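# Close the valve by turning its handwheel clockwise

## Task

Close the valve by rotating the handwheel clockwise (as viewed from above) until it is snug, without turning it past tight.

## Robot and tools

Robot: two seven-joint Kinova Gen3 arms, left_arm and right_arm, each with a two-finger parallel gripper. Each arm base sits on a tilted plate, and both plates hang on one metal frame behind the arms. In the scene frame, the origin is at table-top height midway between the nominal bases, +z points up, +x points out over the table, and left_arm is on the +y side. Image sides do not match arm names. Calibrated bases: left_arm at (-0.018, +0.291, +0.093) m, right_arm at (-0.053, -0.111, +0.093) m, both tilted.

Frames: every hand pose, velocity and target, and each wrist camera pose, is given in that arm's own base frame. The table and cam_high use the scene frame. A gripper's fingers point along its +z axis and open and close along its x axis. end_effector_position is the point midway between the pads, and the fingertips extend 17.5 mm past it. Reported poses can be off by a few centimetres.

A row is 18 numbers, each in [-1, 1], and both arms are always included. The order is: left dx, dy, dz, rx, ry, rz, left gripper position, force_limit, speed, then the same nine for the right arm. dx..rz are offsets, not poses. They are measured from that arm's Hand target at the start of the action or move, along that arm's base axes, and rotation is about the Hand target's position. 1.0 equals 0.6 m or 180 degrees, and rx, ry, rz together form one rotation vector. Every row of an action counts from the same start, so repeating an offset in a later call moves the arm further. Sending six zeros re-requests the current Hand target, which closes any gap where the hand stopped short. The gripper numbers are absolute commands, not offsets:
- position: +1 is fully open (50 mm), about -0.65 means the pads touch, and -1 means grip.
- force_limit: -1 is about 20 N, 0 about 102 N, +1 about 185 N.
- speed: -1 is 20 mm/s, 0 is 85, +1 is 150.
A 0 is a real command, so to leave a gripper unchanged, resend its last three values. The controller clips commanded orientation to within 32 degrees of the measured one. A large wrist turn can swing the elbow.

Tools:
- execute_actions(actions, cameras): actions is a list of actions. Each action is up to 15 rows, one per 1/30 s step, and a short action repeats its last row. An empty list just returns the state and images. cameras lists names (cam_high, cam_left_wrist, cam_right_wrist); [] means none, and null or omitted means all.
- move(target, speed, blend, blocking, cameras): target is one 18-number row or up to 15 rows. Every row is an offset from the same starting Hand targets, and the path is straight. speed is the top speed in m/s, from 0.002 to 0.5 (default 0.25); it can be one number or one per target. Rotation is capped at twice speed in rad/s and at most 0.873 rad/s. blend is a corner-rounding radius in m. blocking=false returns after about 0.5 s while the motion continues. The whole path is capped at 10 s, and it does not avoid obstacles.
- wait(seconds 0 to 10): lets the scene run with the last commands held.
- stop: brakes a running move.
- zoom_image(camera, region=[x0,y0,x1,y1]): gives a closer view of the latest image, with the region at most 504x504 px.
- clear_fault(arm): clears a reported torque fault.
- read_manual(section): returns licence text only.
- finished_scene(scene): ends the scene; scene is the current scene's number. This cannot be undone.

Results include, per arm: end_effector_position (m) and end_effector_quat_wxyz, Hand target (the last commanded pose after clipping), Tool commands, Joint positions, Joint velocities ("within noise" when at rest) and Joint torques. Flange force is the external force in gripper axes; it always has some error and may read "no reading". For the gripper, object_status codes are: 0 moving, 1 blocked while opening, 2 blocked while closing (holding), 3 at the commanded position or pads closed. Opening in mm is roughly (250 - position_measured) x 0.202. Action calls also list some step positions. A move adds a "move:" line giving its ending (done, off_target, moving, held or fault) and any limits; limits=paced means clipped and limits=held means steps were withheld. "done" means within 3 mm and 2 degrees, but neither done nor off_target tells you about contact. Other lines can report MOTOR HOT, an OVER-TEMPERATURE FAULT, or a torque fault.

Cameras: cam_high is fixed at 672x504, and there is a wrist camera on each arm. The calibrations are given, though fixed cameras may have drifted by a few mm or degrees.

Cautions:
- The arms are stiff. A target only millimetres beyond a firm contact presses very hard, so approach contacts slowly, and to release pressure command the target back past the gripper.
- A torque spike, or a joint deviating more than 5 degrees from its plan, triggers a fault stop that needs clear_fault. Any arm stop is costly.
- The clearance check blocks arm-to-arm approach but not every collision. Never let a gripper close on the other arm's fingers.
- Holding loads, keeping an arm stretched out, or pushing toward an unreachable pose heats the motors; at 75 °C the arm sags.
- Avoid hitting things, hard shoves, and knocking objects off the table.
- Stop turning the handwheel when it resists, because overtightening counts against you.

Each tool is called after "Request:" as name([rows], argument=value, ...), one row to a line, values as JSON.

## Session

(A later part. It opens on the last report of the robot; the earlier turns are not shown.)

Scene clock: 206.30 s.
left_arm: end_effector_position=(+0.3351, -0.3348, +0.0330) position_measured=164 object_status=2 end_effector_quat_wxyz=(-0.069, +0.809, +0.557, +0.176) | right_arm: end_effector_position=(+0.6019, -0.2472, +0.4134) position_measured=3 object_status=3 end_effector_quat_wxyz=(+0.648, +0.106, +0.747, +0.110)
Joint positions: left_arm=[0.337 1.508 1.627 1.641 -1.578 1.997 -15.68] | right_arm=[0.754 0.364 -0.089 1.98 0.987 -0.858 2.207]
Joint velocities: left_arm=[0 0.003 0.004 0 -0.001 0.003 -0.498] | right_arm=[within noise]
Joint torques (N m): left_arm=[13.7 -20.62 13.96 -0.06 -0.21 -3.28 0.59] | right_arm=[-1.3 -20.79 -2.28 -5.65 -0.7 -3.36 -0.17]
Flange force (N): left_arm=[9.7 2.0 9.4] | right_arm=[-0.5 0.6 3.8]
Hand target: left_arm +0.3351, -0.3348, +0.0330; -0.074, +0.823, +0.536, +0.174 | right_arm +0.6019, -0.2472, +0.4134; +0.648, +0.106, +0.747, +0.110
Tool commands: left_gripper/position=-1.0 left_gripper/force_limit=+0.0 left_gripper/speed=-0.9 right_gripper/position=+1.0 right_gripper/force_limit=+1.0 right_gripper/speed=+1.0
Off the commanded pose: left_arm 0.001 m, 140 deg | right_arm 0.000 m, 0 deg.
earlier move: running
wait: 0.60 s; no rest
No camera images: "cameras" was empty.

Request:
wait(seconds=0.4, cameras=[])

Request:
wait(seconds=0.4, cameras=[])

Request:
wait(seconds=0.4, cameras=[])

Scene clock: 208.70 s.
left_arm: end_effector_position=(+0.3351, -0.3347, +0.0327) position_measured=164 object_status=2 end_effector_quat_wxyz=(-0.156, +0.982, +0.004, +0.107) | right_arm: end_effector_position=(+0.6019, -0.2472, +0.4134) position_measured=3 object_status=3 end_effector_quat_wxyz=(+0.648, +0.106, +0.747, +0.110)
Joint positions: left_arm=[0.338 1.514 1.634 1.641 -1.584 2.004 -16.876] | right_arm=[0.754 0.364 -0.089 1.98 0.987 -0.858 2.207]
Joint velocities: left_arm=[-0.001 0.002 0.001 -0.001 -0.003 0.004 -0.5] | right_arm=[within noise]
Joint torques (N m): left_arm=[14.9 -20.41 14.85 0.13 0.5 -3.83 -0.04] | right_arm=[-1.33 -20.79 -2.28 -5.68 -0.69 -3.35 -0.17]
Flange force (N): left_arm=[5.3 -10.1 11.6] | right_arm=[-0.4 0.6 3.7]
Hand target: left_arm +0.3352, -0.3347, +0.0327; -0.159, +0.982, -0.021, +0.102 | right_arm +0.6019, -0.2472, +0.4134; +0.648, +0.106, +0.747, +0.110
Tool commands: left_gripper/position=-1.0 left_gripper/force_limit=+0.0 left_gripper/speed=-0.9 right_gripper/position=+1.0 right_gripper/force_limit=+1.0 right_gripper/speed=+1.0
Off the commanded pose: left_arm 0.000 m, 71 deg | right_arm 0.000 m, 0 deg.
earlier move: running
wait: 0.40 s; no rest
No camera images: "cameras" was empty.

Scene clock: 209.10 s.
left_arm: end_effector_position=(+0.3352, -0.3347, +0.0327) position_measured=164 object_status=2 end_effector_quat_wxyz=(-0.166, +0.977, -0.093, +0.091) | right_arm: end_effector_position=(+0.6019, -0.2472, +0.4134) position_measured=3 object_status=3 end_effector_quat_wxyz=(+0.648, +0.106, +0.747, +0.110)
Joint positions: left_arm=[0.338 1.515 1.635 1.642 -1.585 2.005 -17.076] | right_arm=[0.754 0.364 -0.089 1.98 0.987 -0.858 2.207]
Joint velocities: left_arm=[0 0.002 0.001 0 0 0.003 -0.497] | right_arm=[within noise]
Joint torques (N m): left_arm=[15.18 -19.61 15.08 0.16 0.71 -3.75 0.32] | right_arm=[-1.3 -20.79 -2.28 -5.64 -0.71 -3.35 -0.15]
Flange force (N): left_arm=[5.2 -11.3 11.4] | right_arm=[-0.6 0.5 3.8]
Hand target: left_arm +0.3352, -0.3347, +0.0327; -0.169, +0.975, -0.118, +0.086 | right_arm +0.6019, -0.2472, +0.4134; +0.648, +0.106, +0.747, +0.110
Tool commands: left_gripper/position=-1.0 left_gripper/force_limit=+0.0 left_gripper/speed=-0.9 right_gripper/position=+1.0 right_gripper/force_limit=+1.0 right_gripper/speed=+1.0
Off the commanded pose: left_arm 0.000 m, 60 deg | right_arm 0.000 m, 0 deg.
earlier move: running
wait: 0.40 s; no rest
No camera images: "cameras" was empty.

Scene clock: 209.50 s.
left_arm: end_effector_position=(+0.3352, -0.3347, +0.0327) position_measured=164 object_status=2 end_effector_quat_wxyz=(-0.174, +0.963, -0.190, +0.074) | right_arm: end_effector_position=(+0.6019, -0.2472, +0.4134) position_measured=3 object_status=3 end_effector_quat_wxyz=(+0.648, +0.106, +0.747, +0.110)
Joint positions: left_arm=[0.338 1.515 1.636 1.642 -1.586 2.006 -17.275] | right_arm=[0.754 0.364 -0.089 1.98 0.987 -0.858 2.207]
Joint velocities: left_arm=[0 0.002 0.002 0.001 -0.003 0.002 -0.499] | right_arm=[within noise]
Joint torques (N m): left_arm=[15.33 -20.14 14.62 0.4 1.04 -4.15 -0.01] | right_arm=[-1.32 -20.81 -2.28 -5.66 -0.68 -3.36 -0.17]
Flange force (N): left_arm=[2.4 -11.9 11.7] | right_arm=[-0.4 0.6 3.8]
Hand target: left_arm +0.3352, -0.3347, +0.0327; -0.176, +0.958, -0.215, +0.069 | right_arm +0.6019, -0.2472, +0.4134; +0.648, +0.106, +0.747, +0.110
Tool commands: left_gripper/position=-1.0 left_gripper/force_limit=+0.0 left_gripper/speed=-0.9 right_gripper/position=+1.0 right_gripper/force_limit=+1.0 right_gripper/speed=+1.0
Off the commanded pose: left_arm 0.000 m, 48 deg | right_arm 0.000 m, 0 deg.
earlier move: running
wait: 0.40 s; no rest
No camera images: "cameras" was empty.

Request:
wait(seconds=2.0, cameras=["cam_left_wrist"])

Request:
zoom_image(camera="cam_left_wrist", region=[220, 330, 460, 480])

Request:
move(target=[0.0002,0.0003,-0.001,0.192,0.2856,-0.8599,-1,0,-0.9,0,0,0,0,0,0,1,1,1], speed=0.25, blocking=false, cameras=[])

Request:
wait(seconds=0.6, cameras=[])

Scene clock: 211.70 s.
left_arm: end_effector_position=(+0.3352, -0.3346, +0.0325) position_measured=164 object_status=2 end_effector_quat_wxyz=(-0.189, +0.802, -0.567, -0.004) | right_arm: end_effector_position=(+0.6019, -0.2472, +0.4134) position_measured=3 object_status=3 end_effector_quat_wxyz=(+0.648, +0.106, +0.747, +0.110)
Joint positions: left_arm=[0.338 1.519 1.639 1.641 -1.588 2.009 -18.117] | right_arm=[0.754 0.364 -0.089 1.98 0.987 -0.858 2.207]
Joint velocities: within noise
Joint torques (N m): left_arm=[15.79 -19.7 14.72 0.95 1.8 -3.43 0.04] | right_arm=[-1.33 -20.8 -2.29 -5.61 -0.68 -3.36 -0.17]
Flange force (N): left_arm=[-4.6 -11.6 12.9] | right_arm=[-0.6 0.5 3.9]
Hand target: left_arm +0.3352, -0.3346, +0.0325; -0.189, +0.802, -0.567, -0.004 | right_arm +0.6019, -0.2472, +0.4134; +0.648, +0.106, +0.747, +0.110
Tool commands: left_gripper/position=-1.0 left_gripper/force_limit=+0.0 left_gripper/speed=-0.9 right_gripper/position=+1.0 right_gripper/force_limit=+1.0 right_gripper/speed=+1.0
Off the commanded pose: left_arm 0.000 m, 0 deg | right_arm 0.000 m, 0 deg.
earlier move: done
wait: 0.00 of 2 s (the move ended)
camera_calibration:
cam_left_wrist: T_world_to_cam=[[0.328502, -0.916484, -0.228348, -0.406705], [-0.920487, -0.25648, -0.294824, 0.285358], [0.211635, 0.307042, -0.927866, 0.226603], [0, 0, 0, 1]] pos_world=[0.348314, -0.369127, 0.201518]
Images, in order (width x height): cam_left_wrist 672x504.

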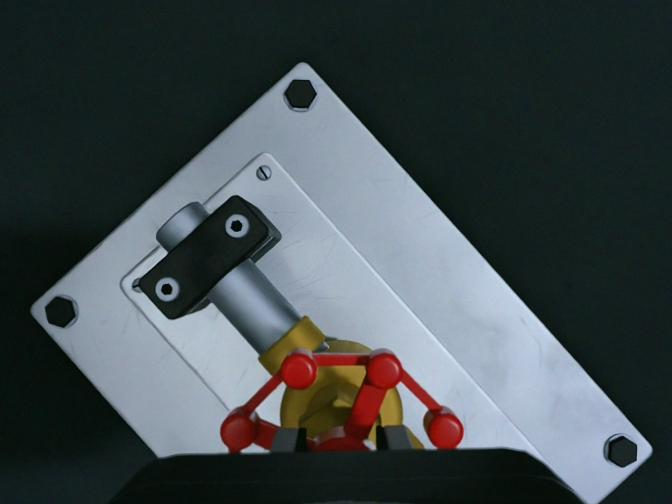

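Scaled by 2.100.

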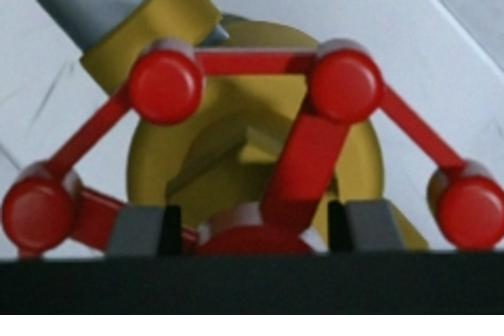

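Scene clock: 212.20 s.
left_arm: end_effector_position=(+0.3352, -0.3346, +0.0325) position_measured=164 object_status=2 end_effector_quat_wxyz=(-0.188, +0.750, -0.634, -0.020) | right_arm: end_effector_position=(+0.6019, -0.2472, +0.4134) position_measured=3 object_status=3 end_effector_quat_wxyz=(+0.648, +0.106, +0.747, +0.110)
Joint positions: left_arm=[0.338 1.519 1.64 1.642 -1.589 2.01 -18.29] | right_arm=[0.754 0.364 -0.089 1.98 0.987 -0.858 2.207]
Joint velocities: left_arm=[0 0.001 0.001 0.001 -0.001 0.003 -0.496] | right_arm=[within noise]
Joint torques (N m): left_arm=[15.72 -19.49 14.79 1.29 2.12 -2.95 0.03] | right_arm=[-1.32 -20.81 -2.31 -5.65 -0.7 -3.36 -0.15]
Flange force (N): left_arm=[-4.6 -11.5 13.3] | right_arm=[-0.6 0.5 3.8]
Hand target: left_arm +0.3352, -0.3346, +0.0325; -0.187, +0.733, -0.653, -0.025 | right_arm +0.6019, -0.2472, +0.4134; +0.648, +0.106, +0.747, +0.110
Tool commands: left_gripper/position=-1.0 left_gripper/force_limit=+0.0 left_gripper/speed=-0.9 right_gripper/position=+1.0 right_gripper/force_limit=+1.0 right_gripper/speed=+1.0
Off the commanded pose: left_arm 0.001 m, 157 deg | right_arm 0.000 m, 0 deg.
move: running
No camera images: "cameras" was empty.

Scene clock: 212.80 s.
left_arm: end_effector_position=(+0.3352, -0.3346, +0.0324) position_measured=164 object_status=2 end_effector_quat_wxyz=(+0.183, -0.647, +0.739, +0.048) | right_arm: end_effector_position=(+0.6019, -0.2472, +0.4134) position_measured=3 object_status=3 end_effector_quat_wxyz=(+0.648, +0.106, +0.747, +0.110)
Joint positions: left_arm=[0.338 1.52 1.641 1.642 -1.59 2.011 -18.589] | right_arm=[0.754 0.364 -0.089 1.98 0.987 -0.858 2.207]
Joint velocities: left_arm=[0 0.001 0.003 -0.001 0 0.002 -0.498] | right_arm=[within noise]
Joint torques (N m): left_arm=[15.74 -19.76 14.83 1.18 2.45 -3.1 0.22] | right_arm=[-1.31 -20.8 -2.28 -5.64 -0.69 -3.35 -0.17]
Flange force (N): left_arm=[-7.6 -10.2 14.2] | right_arm=[-0.5 0.5 3.8]
Hand target: left_arm +0.3352, -0.3346, +0.0324; +0.182, -0.628, +0.755, +0.053 | right_arm +0.6019, -0.2472, +0.4134; +0.648, +0.106, +0.747, +0.110
Tool commands: left_gripper/position=-1.0 left_gripper/force_limit=+0.0 left_gripper/speed=-0.9 right_gripper/position=+1.0 right_gripper/force_limit=+1.0 right_gripper/speed=+1.0
Off the commanded pose: left_arm 0.001 m, 140 deg | right_arm 0.000 m, 0 deg.
earlier move: running
wait: 0.60 s; no rest
No camera images: "cameras" was empty.

Request:
wait(seconds=0.7, cameras=[])

Request:
wait(seconds=0.6, cameras=[])

Request:
wait(seconds=0.6, cameras=[])

Scene clock: 215.07 s.
left_arm: end_effector_position=(+0.3353, -0.3345, +0.0322) position_measured=164 object_status=2 end_effector_quat_wxyz=(+0.129, -0.150, +0.970, +0.139) | right_arm: end_effector_position=(+0.6019, -0.2472, +0.4134) position_measured=3 object_status=3 end_effector_quat_wxyz=(+0.648, +0.106, +0.747, +0.110)
Joint positions: left_arm=[0.338 1.522 1.643 1.642 -1.592 2.014 -19.72] | right_arm=[0.754 0.364 -0.089 1.98 0.987 -0.858 2.207]
Joint velocities: left_arm=[0 0.001 -0.001 0 -0.002 0.001 -0.501] | right_arm=[within noise]
Joint torques (N m): left_arm=[14.52 -20.47 14.55 1.35 2.09 -1.98 0.24] | right_arm=[-1.3 -20.8 -2.28 -5.63 -0.68 -3.36 -0.18]
Flange force (N): left_arm=[-10.4 -0.2 14.3] | right_arm=[-0.5 0.6 3.9]
Hand target: left_arm +0.3353, -0.3345, +0.0322; +0.125, -0.126, +0.974, +0.142 | right_arm +0.6019, -0.2472, +0.4134; +0.648, +0.106, +0.747, +0.110
Tool commands: left_gripper/position=-1.0 left_gripper/force_limit=+0.0 left_gripper/speed=-0.9 right_gripper/position=+1.0 right_gripper/force_limit=+1.0 right_gripper/speed=+1.0
Off the commanded pose: left_arm 0.000 m, 75 deg | right_arm 0.000 m, 0 deg.
earlier move: running
wait: 0.70 s; no rest
No camera images: "cameras" was empty.

Scene clock: 215.67 s.
left_arm: end_effector_position=(+0.3353, -0.3345, +0.0321) position_measured=164 object_status=2 end_effector_quat_wxyz=(+0.107, -0.004, +0.982, +0.156) | right_arm: end_effector_position=(+0.6019, -0.2472, +0.4134) position_measured=3 object_status=3 end_effector_quat_wxyz=(+0.648, +0.106, +0.747, +0.110)
Joint positions: left_arm=[0.338 1.523 1.644 1.642 -1.592 2.014 -20.019] | right_arm=[0.754 0.364 -0.089 1.98 0.987 -0.858 2.207]
Joint velocities: left_arm=[0 0.001 0.001 -0.001 -0.002 -0.001 -0.499] | right_arm=[within noise]
Joint torques (N m): left_arm=[14.3 -20.9 14.06 1.24 1.96 -1.81 0] | right_arm=[-1.32 -20.79 -2.27 -5.65 -0.68 -3.35 -0.17]
Flange force (N): left_arm=[-8.4 3.3 14.3] | right_arm=[-0.5 0.6 3.8]
Hand target: left_arm +0.3353, -0.3345, +0.0321; +0.102, +0.021, +0.982, +0.159 | right_arm +0.6019, -0.2472, +0.4134; +0.648, +0.106, +0.747, +0.110
Tool commands: left_gripper/position=-1.0 left_gripper/force_limit=+0.0 left_gripper/speed=-0.9 right_gripper/position=+1.0 right_gripper/force_limit=+1.0 right_gripper/speed=+1.0
Off the commanded pose: left_arm 0.000 m, 58 deg | right_arm 0.000 m, 0 deg.
earlier move: running
wait: 0.60 s; no rest
No camera images: "cameras" was empty.

Scene clock: 216.27 s.
left_arm: end_effector_position=(+0.3353, -0.3345, +0.0320) position_measured=164 object_status=2 end_effector_quat_wxyz=(+0.082, +0.142, +0.972, +0.170) | right_arm: end_effector_position=(+0.6019, -0.2472, +0.4134) position_measured=3 object_status=3 end_effector_quat_wxyz=(+0.648, +0.106, +0.747, +0.110)
Joint positions: left_arm=[0.338 1.524 1.644 1.642 -1.593 2.015 -20.318] | right_arm=[0.754 0.364 -0.089 1.98 0.987 -0.858 2.207]
Joint velocities: left_arm=[0.001 0.001 0.001 0 -0.003 0.001 -0.497] | right_arm=[within noise]
Joint torques (N m): left_arm=[14.13 -21.36 14.04 1.15 1.86 -2.03 0.19] | right_arm=[-1.3 -20.84 -2.27 -5.68 -0.69 -3.32 -0.17]
Flange force (N): left_arm=[-7.1 5.4 14.6] | right_arm=[-0.3 0.5 3.8]
Hand target: left_arm +0.3353, -0.3345, +0.0320; +0.077, +0.167, +0.968, +0.173 | right_arm +0.6019, -0.2472, +0.4134; +0.648, +0.106, +0.747, +0.110
Tool commands: left_gripper/position=-1.0 left_gripper/force_limit=+0.0 left_gripper/speed=-0.9 right_gripper/position=+1.0 right_gripper/force_limit=+1.0 right_gripper/speed=+1.0
Off the commanded pose: left_arm 0.000 m, 41 deg | right_arm 0.000 m, 0 deg.
earlier move: running
wait: 0.60 s; no rest
No camera images: "cameras" was empty.

Request:
wait(seconds=2.0, cameras=[])

Request:
move(target=[0.0003,0.0004,-0.0015,0.192,0.2856,-0.8599,-1,0,-0.9,0,0,0,0,0,0,1,1,1], speed=0.25, blocking=false, cameras=[])

Request:
wait(seconds=0.6, cameras=[])

Request:
wait(seconds=0.6, cameras=[])

Scene clock: 219.13 s.
left_arm: end_effector_position=(+0.3353, -0.3345, +0.0319) position_measured=164 object_status=2 end_effector_quat_wxyz=(+0.017, +0.470, +0.862, +0.188) | right_arm: end_effector_position=(+0.6019, -0.2472, +0.4134) position_measured=3 object_status=3 end_effector_quat_wxyz=(+0.648, +0.106, +0.747, +0.110)
Joint positions: left_arm=[0.338 1.525 1.646 1.641 -1.593 2.016 -21.027] | right_arm=[0.754 0.364 -0.089 1.98 0.987 -0.858 2.207]
Joint velocities: within noise
Joint torques (N m): left_arm=[14.46 -19.13 13.18 1.31 0.76 -2.97 -1.16] | right_arm=[-1.33 -20.79 -2.3 -5.68 -0.68 -3.35 -0.15]
Flange force (N): left_arm=[4.6 8.0 7.8] | right_arm=[-0.5 0.6 3.7]
Hand target: left_arm +0.3353, -0.3345, +0.0319; +0.017, +0.470, +0.862, +0.188 | right_arm +0.6019, -0.2472, +0.4134; +0.648, +0.106, +0.747, +0.110
Tool commands: left_gripper/position=-1.0 left_gripper/force_limit=+0.0 left_gripper/speed=-0.9 right_gripper/position=+1.0 right_gripper/force_limit=+1.0 right_gripper/speed=+1.0
Off the commanded pose: left_arm 0.000 m, 0 deg | right_arm 0.000 m, 0 deg.
earlier move: done
wait: 0.00 of 2 s (the move ended)
No camera images: "cameras" was empty.

Scene clock: 219.63 s.
left_arm: end_effector_position=(+0.3352, -0.3345, +0.0318) position_measured=164 object_status=2 end_effector_quat_wxyz=(+0.001, +0.543, +0.818, +0.189) | right_arm: end_effector_position=(+0.6019, -0.2472, +0.4134) position_measured=3 object_status=3 end_effector_quat_wxyz=(+0.648, +0.106, +0.747, +0.110)
Joint positions: left_arm=[0.338 1.525 1.646 1.642 -1.594 2.016 -21.2] | right_arm=[0.754 0.364 -0.089 1.98 0.987 -0.858 2.207]
Joint velocities: left_arm=[0 0.001 0.001 0.002 -0.002 -0.001 -0.495] | right_arm=[within noise]
Joint torques (N m): left_arm=[8.99 -22.71 10.98 -0.61 -2.66 -0.35 -1.17] | right_arm=[-1.3 -20.81 -2.31 -5.65 -0.7 -3.35 -0.17]
Flange force (N): left_arm=[8.6 -6.1 5.0] | right_arm=[-0.5 0.5 3.8]
Hand target: left_arm +0.3354, -0.3345, +0.0318; -0.004, +0.564, +0.804, +0.189 | right_arm +0.6019, -0.2472, +0.4134; +0.648, +0.106, +0.747, +0.110
Tool commands: left_gripper/position=-1.0 left_gripper/force_limit=+0.0 left_gripper/speed=-0.9 right_gripper/position=+1.0 right_gripper/force_limit=+1.0 right_gripper/speed=+1.0
Off the commanded pose: left_arm 0.001 m, 157 deg | right_arm 0.000 m, 0 deg.
move: running
No camera images: "cameras" was empty.

Scene clock: 220.23 s.
left_arm: end_effector_position=(+0.3355, -0.3344, +0.0318) position_measured=164 object_status=2 end_effector_quat_wxyz=(-0.027, +0.659, +0.728, +0.188) | right_arm: end_effector_position=(+0.6019, -0.2472, +0.4134) position_measured=3 object_status=3 end_effector_quat_wxyz=(+0.648, +0.106, +0.747, +0.110)
Joint positions: left_arm=[0.338 1.525 1.646 1.642 -1.595 2.017 -21.499] | right_arm=[0.754 0.364 -0.089 1.98 0.987 -0.858 2.207]
Joint velocities: left_arm=[0 0.001 -0.001 -0.001 -0.001 -0.002 -0.498] | right_arm=[within noise]
Joint torques (N m): left_arm=[13.96 -17.61 12.51 1.35 0.88 -3.54 -1.32] | right_arm=[-1.29 -20.81 -2.31 -5.65 -0.67 -3.36 -0.16]
Flange force (N): left_arm=[8.0 4.9 4.0] | right_arm=[-0.5 0.6 3.9]
Hand target: left_arm +0.3354, -0.3344, +0.0317; -0.032, +0.677, +0.711, +0.186 | right_arm +0.6019, -0.2472, +0.4134; +0.648, +0.106, +0.747, +0.110
Tool commands: left_gripper/position=-1.0 left_gripper/force_limit=+0.0 left_gripper/speed=-0.9 right_gripper/position=+1.0 right_gripper/force_limit=+1.0 right_gripper/speed=+1.0
Off the commanded pose: left_arm 0.001 m, 140 deg | right_arm 0.000 m, 0 deg.
earlier move: running
wait: 0.60 s; no rest
No camera images: "cameras" was empty.

Scene clock: 220.83 s.
left_arm: end_effector_position=(+0.3354, -0.3344, +0.0317) position_measured=164 object_status=2 end_effector_quat_wxyz=(-0.054, +0.760, +0.621, +0.181) | right_arm: end_effector_position=(+0.6019, -0.2472, +0.4134) position_measured=3 object_status=3 end_effector_quat_wxyz=(+0.648, +0.106, +0.747, +0.110)
Joint positions: left_arm=[0.338 1.526 1.646 1.642 -1.595 2.017 -21.798] | right_arm=[0.754 0.364 -0.089 1.98 0.987 -0.858 2.207]
Joint velocities: left_arm=[0 0 0.001 0 -0.003 0.001 -0.5] | right_arm=[within noise]
Joint torques (N m): left_arm=[13.73 -16.86 11.84 0.54 -0.16 -3.93 -1.33] | right_arm=[-1.31 -20.79 -2.3 -5.66 -0.7 -3.36 -0.16]
Flange force (N): left_arm=[12.6 -1.1 0.8] | right_arm=[-0.6 0.6 3.8]
Hand target: left_arm +0.3354, -0.3344, +0.0316; -0.060, +0.776, +0.602, +0.180 | right_arm +0.6019, -0.2472, +0.4134; +0.648, +0.106, +0.747, +0.110
Tool commands: left_gripper/position=-1.0 left_gripper/force_limit=+0.0 left_gripper/speed=-0.9 right_gripper/position=+1.0 right_gripper/force_limit=+1.0 right_gripper/speed=+1.0
Off the commanded pose: left_arm 0.001 m, 122 deg | right_arm 0.000 m, 0 deg.
earlier move: running
wait: 0.60 s; no rest
No camera images: "cameras" was empty.

Request:
stop(cameras=["cam_left_wrist"])

Request:
zoom_image(camera="cam_left_wrist", region=[220, 330, 460, 480])

Scene clock: 222.80 s.
left_arm: end_effector_position=(+0.3354, -0.3344, +0.0314) position_measured=164 object_status=2 end_effector_quat_wxyz=(-0.126, +0.951, +0.245, +0.142) | right_arm: end_effector_position=(+0.6019, -0.2472, +0.4134) position_measured=3 object_status=3 end_effector_quat_wxyz=(+0.648, +0.106, +0.747, +0.110)
Joint positions: left_arm=[0.338 1.527 1.646 1.641 -1.596 2.017 -22.665] | right_arm=[0.754 0.364 -0.089 1.98 0.987 -0.858 2.207]
Joint velocities: left_arm=[0 0 0 -0.001 0 0 -0.006] | right_arm=[within noise]
Joint torques (N m): left_arm=[12.57 -14.79 9.89 3.09 4.16 -0.65 -0.92] | right_arm=[-1.33 -20.79 -2.29 -5.68 -0.71 -3.35 -0.18]
Flange force (N): left_arm=[9.9 8.4 1.9] | right_arm=[-0.5 0.5 3.7]
Hand target: left_arm +0.3354, -0.3343, +0.0314; -0.126, +0.951, +0.245, +0.142 (not the last commanded pose) | right_arm +0.6019, -0.2472, +0.4134; +0.648, +0.106, +0.747, +0.110
Tool commands: left_gripper/position=-1.0 left_gripper/force_limit=+0.0 left_gripper/speed=-0.9 right_gripper/position=+1.0 right_gripper/force_limit=+1.0 right_gripper/speed=+1.0
Off the commanded pose: left_arm 0.000 m, 73 deg | right_arm 0.000 m, 0 deg.
earlier move: stopped
camera_calibration:
cam_left_wrist: T_world_to_cam=[[0.854148, 0.403871, 0.327597, -0.15904], [0.476771, -0.859725, -0.183198, -0.38857], [0.207655, 0.312667, -0.926887, 0.228622], [0, 0, 0, 1]] pos_world=[0.273628, -0.341315, 0.192822]
Images, in order (width x height): cam_left_wrist 672x504.

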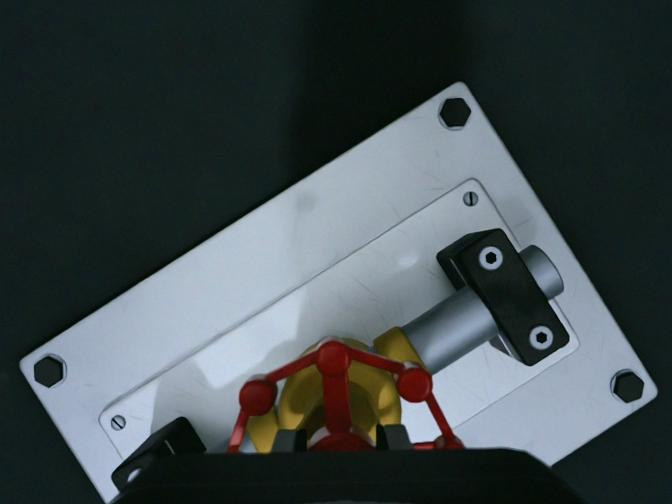

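Scaled by 2.100.

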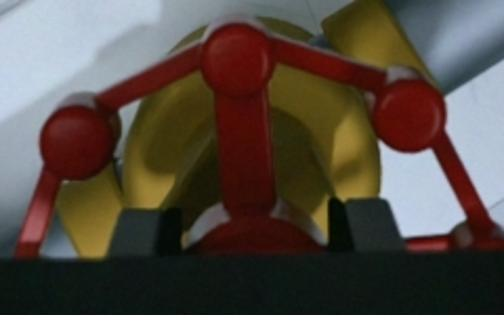

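Request:
move(target=[0,0,0,0,0,0,0.145,0.5,-0.5,0,0,0,0,0,0,1,1,1], cameras=["cam_left_wrist"])

Request:
zoom_image(camera="cam_left_wrist", region=[220, 330, 460, 480])

Scene clock: 230.30 s.
left_arm: end_effector_position=(+0.3354, -0.3343, +0.0314) position_measured=131 object_status=3 end_effector_quat_wxyz=(-0.126, +0.951, +0.245, +0.141) | right_arm: end_effector_position=(+0.6019, -0.2472, +0.4134) position_measured=3 object_status=3 end_effector_quat_wxyz=(+0.648, +0.106, +0.747, +0.110)
Joint positions: left_arm=[0.338 1.527 1.646 1.641 -1.596 2.017 -22.665] | right_arm=[0.754 0.364 -0.089 1.98 0.987 -0.858 2.207]
Joint velocities: within noise
Joint torques (N m): left_arm=[8.3 -19.36 9.85 -0.37 -0.01 0.28 0.4] | right_arm=[-1.31 -20.79 -2.27 -5.63 -0.66 -3.34 -0.18]
Flange force (N): left_arm=[0.3 -0.2 2.7] | right_arm=[-0.4 0.6 3.9]
Hand target: left_arm +0.3355, -0.3343, +0.0314; -0.126, +0.951, +0.245, +0.142 | right_arm +0.6019, -0.2472, +0.4134; +0.648, +0.106, +0.747, +0.110
Off the commanded pose: left_arm 0.000 m, 0 deg | right_arm 0.000 m, 0 deg.
move: done
camera_calibration:
cam_left_wrist: T_world_to_cam=[[0.854312, 0.403547, 0.327567, -0.159188], [0.476479, -0.859845, -0.183395, -0.388493], [0.207648, 0.312756, -0.926858, 0.228648], [0, 0, 0, 1]] pos_world=[0.273627, -0.341314, 0.192821]
Images, in order (width x height): cam_left_wrist 672x504.

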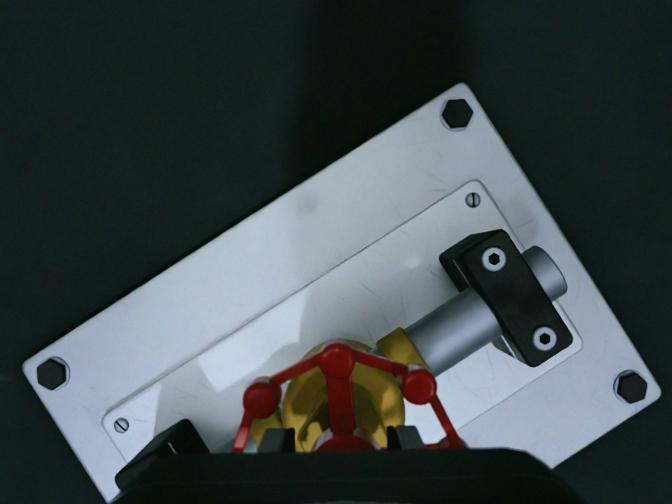

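Scaled by 2.100.

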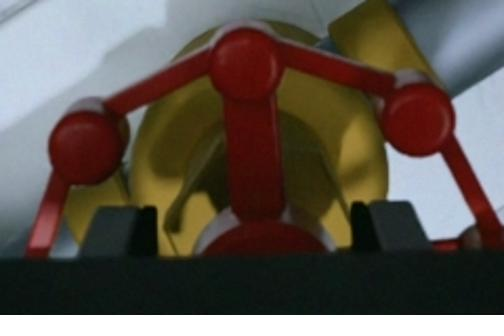

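Request:
move(target=[0.0017,0.0008,0.00066,0,0,0,0.145,0.5,-0.5,0,0,0,0,0,0,1,1,1], cameras=[], speed=0.03)

Request:
move(target=[0,0,0,0,0,0,-1,0.5,-0.9,0,0,0,0,0,0,1,1,1], cameras=["cam_left_wrist"])

Request:
zoom_image(camera="cam_left_wrist", region=[220, 330, 460, 480])

Request:
move(target=[0,0,0,0.0115,0.0171,-0.0516,-1,0.5,-0.9,0,0,0,0,0,0,1,1,1], cameras=["cam_left_wrist"], speed=0.1)

Request:
zoom_image(camera="cam_left_wrist", region=[220, 330, 460, 480])

Scene clock: 238.10 s.
left_arm: end_effector_position=(+0.3365, -0.3339, +0.0318) position_measured=131 object_status=3 end_effector_quat_wxyz=(-0.126, +0.951, +0.245, +0.141) | right_arm: end_effector_position=(+0.6019, -0.2472, +0.4134) position_measured=3 object_status=3 end_effector_quat_wxyz=(+0.648, +0.106, +0.747, +0.110)
Joint positions: left_arm=[0.336 1.526 1.647 1.641 -1.596 2.017 -22.668] | right_arm=[0.754 0.364 -0.089 1.98 0.987 -0.858 2.207]
Joint velocities: within noise
Joint torques (N m): left_arm=[8.3 -19.34 9.8 -0.21 -0.02 0.32 0.43] | right_arm=[-1.31 -20.8 -2.27 -5.64 -0.69 -3.35 -0.17]
Flange force (N): left_arm=[0.4 0.4 2.5] | right_arm=[-0.5 0.6 3.8]
Hand target: left_arm +0.3365, -0.3339, +0.0318; -0.126, +0.951, +0.245, +0.141 | right_arm +0.6019, -0.2472, +0.4134; +0.648, +0.106, +0.747, +0.110
Off the commanded pose: left_arm 0.000 m, 0 deg | right_arm 0.000 m, 0 deg.
move: done
No camera images: "cameras" was empty.

Scene clock: 238.60 s.
left_arm: end_effector_position=(+0.3365, -0.3339, +0.0318) position_measured=167 object_status=2 end_effector_quat_wxyz=(-0.126, +0.951, +0.245, +0.142) | right_arm: end_effector_position=(+0.6019, -0.2472, +0.4134) position_measured=3 object_status=3 end_effector_quat_wxyz=(+0.648, +0.106, +0.747, +0.110)
Joint positions: left_arm=[0.336 1.526 1.647 1.641 -1.596 2.017 -22.668] | right_arm=[0.754 0.364 -0.089 1.98 0.987 -0.858 2.207]
Joint velocities: within noise
Joint torques (N m): left_arm=[8.11 -19.58 9.77 -0.37 -0.17 0.24 0.42] | right_arm=[-1.32 -20.81 -2.25 -5.67 -0.69 -3.36 -0.15]
Flange force (N): left_arm=[-0.1 -0.2 2.5] | right_arm=[-0.5 0.6 3.8]
Hand target: left_arm +0.3365, -0.3339, +0.0318; -0.126, +0.951, +0.245, +0.142 | right_arm +0.6019, -0.2472, +0.4134; +0.648, +0.106, +0.747, +0.110
Off the commanded pose: left_arm 0.000 m, 0 deg | right_arm 0.000 m, 0 deg.
move: done
camera_calibration:
cam_left_wrist: T_world_to_cam=[[0.854321, 0.40356, 0.327529, -0.160451], [0.476462, -0.859872, -0.183316, -0.388533], [0.207654, 0.312665, -0.926887, 0.228607], [0, 0, 0, 1]] pos_world=[0.274727, -0.340815, 0.193222]
Images, in order (width x height): cam_left_wrist 672x504.

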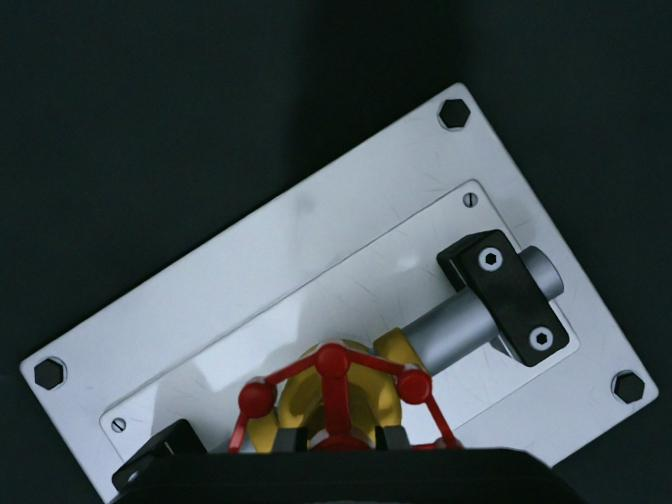

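Scaled by 2.100.

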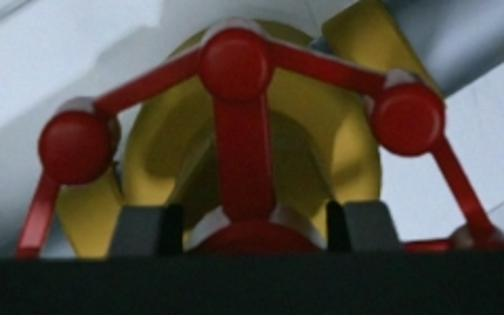

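Scene clock: 239.87 s.
left_arm: end_effector_position=(+0.3365, -0.3339, +0.0318) position_measured=167 object_status=2 end_effector_quat_wxyz=(-0.138, +0.969, +0.161, +0.130) | right_arm: end_effector_position=(+0.6019, -0.2472, +0.4134) position_measured=3 object_status=3 end_effector_quat_wxyz=(+0.648, +0.106, +0.747, +0.110)
Joint positions: left_arm=[0.336 1.526 1.647 1.641 -1.596 2.017 -22.842] | right_arm=[0.754 0.364 -0.089 1.98 0.987 -0.858 2.207]
Joint velocities: within noise
Joint torques (N m): left_arm=[9.04 -20.45 9.76 0.7 -0.64 0.62 -1.43] | right_arm=[-1.31 -20.79 -2.27 -5.65 -0.71 -3.35 -0.16]
Flange force (N): left_arm=[-3.5 -2.1 3.1] | right_arm=[-0.6 0.5 3.8]
Hand target: left_arm +0.3365, -0.3339, +0.0318; -0.138, +0.969, +0.161, +0.130 | right_arm +0.6019, -0.2472, +0.4134; +0.648, +0.106, +0.747, +0.110
Off the commanded pose: left_arm 0.000 m, 0 deg | right_arm 0.000 m, 0 deg.
move: done
camera_calibration:
cam_left_wrist: T_world_to_cam=[[0.923892, 0.247917, 0.291481, -0.234607], [0.320829, -0.917019, -0.236949, -0.353455], [0.20855, 0.312431, -0.926765, 0.228286], [0, 0, 0, 1]] pos_world=[0.282541, -0.337286, 0.196201]
Images, in order (width x height): cam_left_wrist 672x504.

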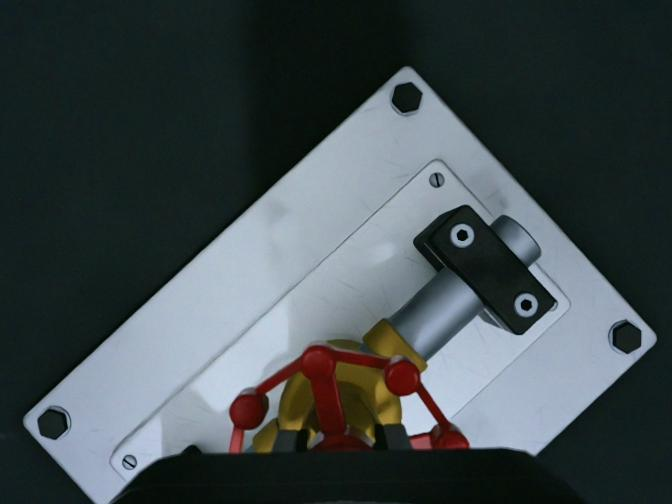

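Scaled by 2.100.

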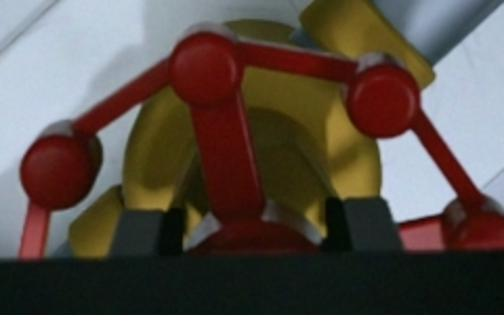

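Request:
move(target=[0,0,0,0.0115,0.0171,-0.0516,-1,0.5,-0.9,0,0,0,0,0,0,1,1,1], cameras=["cam_left_wrist"], speed=0.1)

Request:
zoom_image(camera="cam_left_wrist", region=[220, 330, 460, 480])

Scene clock: 246.57 s.
left_arm: end_effector_position=(+0.3365, -0.3339, +0.0318) position_measured=167 object_status=2 end_effector_quat_wxyz=(-0.148, +0.979, +0.076, +0.118) | right_arm: end_effector_position=(+0.6019, -0.2472, +0.4134) position_measured=3 object_status=3 end_effector_quat_wxyz=(+0.648, +0.106, +0.747, +0.110)
Joint positions: left_arm=[0.336 1.526 1.647 1.641 -1.596 2.017 -23.017] | right_arm=[0.754 0.364 -0.089 1.98 0.987 -0.858 2.207]
Joint velocities: within noise
Joint torques (N m): left_arm=[7.76 -21.32 9.11 1.45 0.76 2.87 -1.92] | right_arm=[-1.33 -20.77 -2.29 -5.64 -0.68 -3.34 -0.16]
Flange force (N): left_arm=[-4.7 5.4 6.1] | right_arm=[-0.5 0.5 3.7]
Hand target: left_arm +0.3365, -0.3339, +0.0318; -0.148, +0.979, +0.076, +0.118 | right_arm +0.6019, -0.2472, +0.4134; +0.648, +0.106, +0.747, +0.110
Off the commanded pose: left_arm 0.000 m, 0 deg | right_arm 0.000 m, 0 deg.
move: done
camera_calibration:
cam_left_wrist: T_world_to_cam=[[0.965375, 0.0846864, 0.246735, -0.301718], [0.155451, -0.946314, -0.283417, -0.306203], [0.209488, 0.311959, -0.926713, 0.227743], [0, 0, 0, 1]] pos_world=[0.291162, -0.335259, 0.198714]
Images, in order (width x height): cam_left_wrist 672x504.

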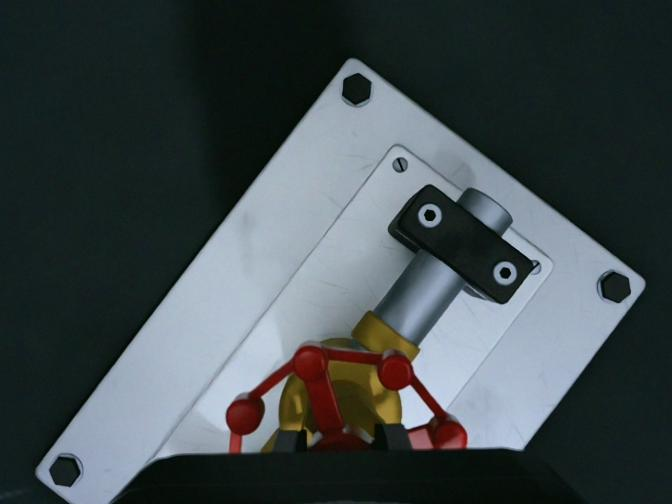

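Scaled by 2.100.

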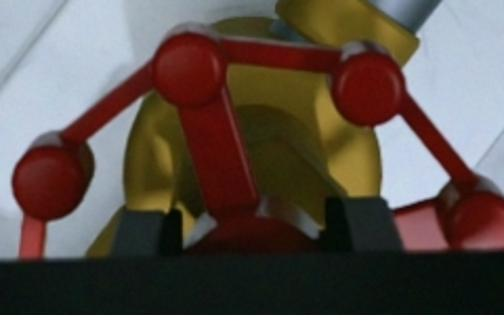

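Request:
move([
  [0,0,0,0,0,0,0.145,0.5,-0.7,0,0,0,0,0,0,1,1,1],
  [-0.0277,-0.041,0.1237,0,0,0,0.145,0.5,-0.7,0,0,0,0,0,0,1,1,1],
], speed=0.12, cameras=["cam_left_wrist"])

Scene clock: 252.87 s.
left_arm: end_effector_position=(+0.3199, -0.3584, +0.1059) position_measured=131 object_status=3 end_effector_quat_wxyz=(-0.148, +0.979, +0.076, +0.118) | right_arm: end_effector_position=(+0.6019, -0.2472, +0.4134) position_measured=3 object_status=3 end_effector_quat_wxyz=(+0.648, +0.106, +0.747, +0.110)
Joint positions: left_arm=[0.414 1.408 1.721 1.539 -1.491 2.097 -23.027] | right_arm=[0.754 0.364 -0.089 1.98 0.987 -0.858 2.207]
Joint velocities: within noise
Joint torques (N m): left_arm=[8.1 -19.88 9.58 -1.18 -0.24 0.4 0.35] | right_arm=[-1.33 -20.81 -2.29 -5.69 -0.71 -3.36 -0.16]
Flange force (N): left_arm=[-0.2 0.5 2.1] | right_arm=[-0.5 0.5 3.7]
Hand target: left_arm +0.3198, -0.3585, +0.1060; -0.148, +0.979, +0.076, +0.118 | right_arm +0.6019, -0.2472, +0.4134; +0.648, +0.106, +0.747, +0.110
Off the commanded pose: left_arm 0.000 m, 0 deg | right_arm 0.000 m, 0 deg.
move: done
camera_calibration:
cam_left_wrist: T_world_to_cam=[[0.965413, 0.0845994, 0.246619, -0.301927], [0.155357, -0.94629, -0.283548, -0.305802], [0.209385, 0.312055, -0.926704, 0.307717], [0, 0, 0, 1]] pos_world=[0.274561, -0.359859, 0.272913]
Images, in order (width x height): cam_left_wrist 672x504.

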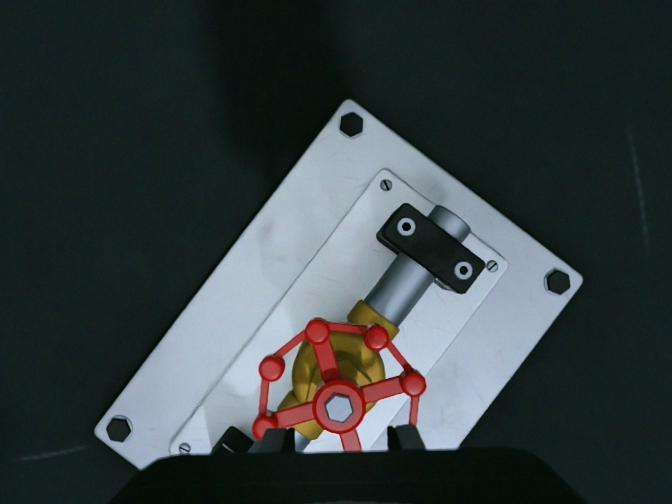

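Request:
finished_scene(scene=1)

The scene is finished: the task was done.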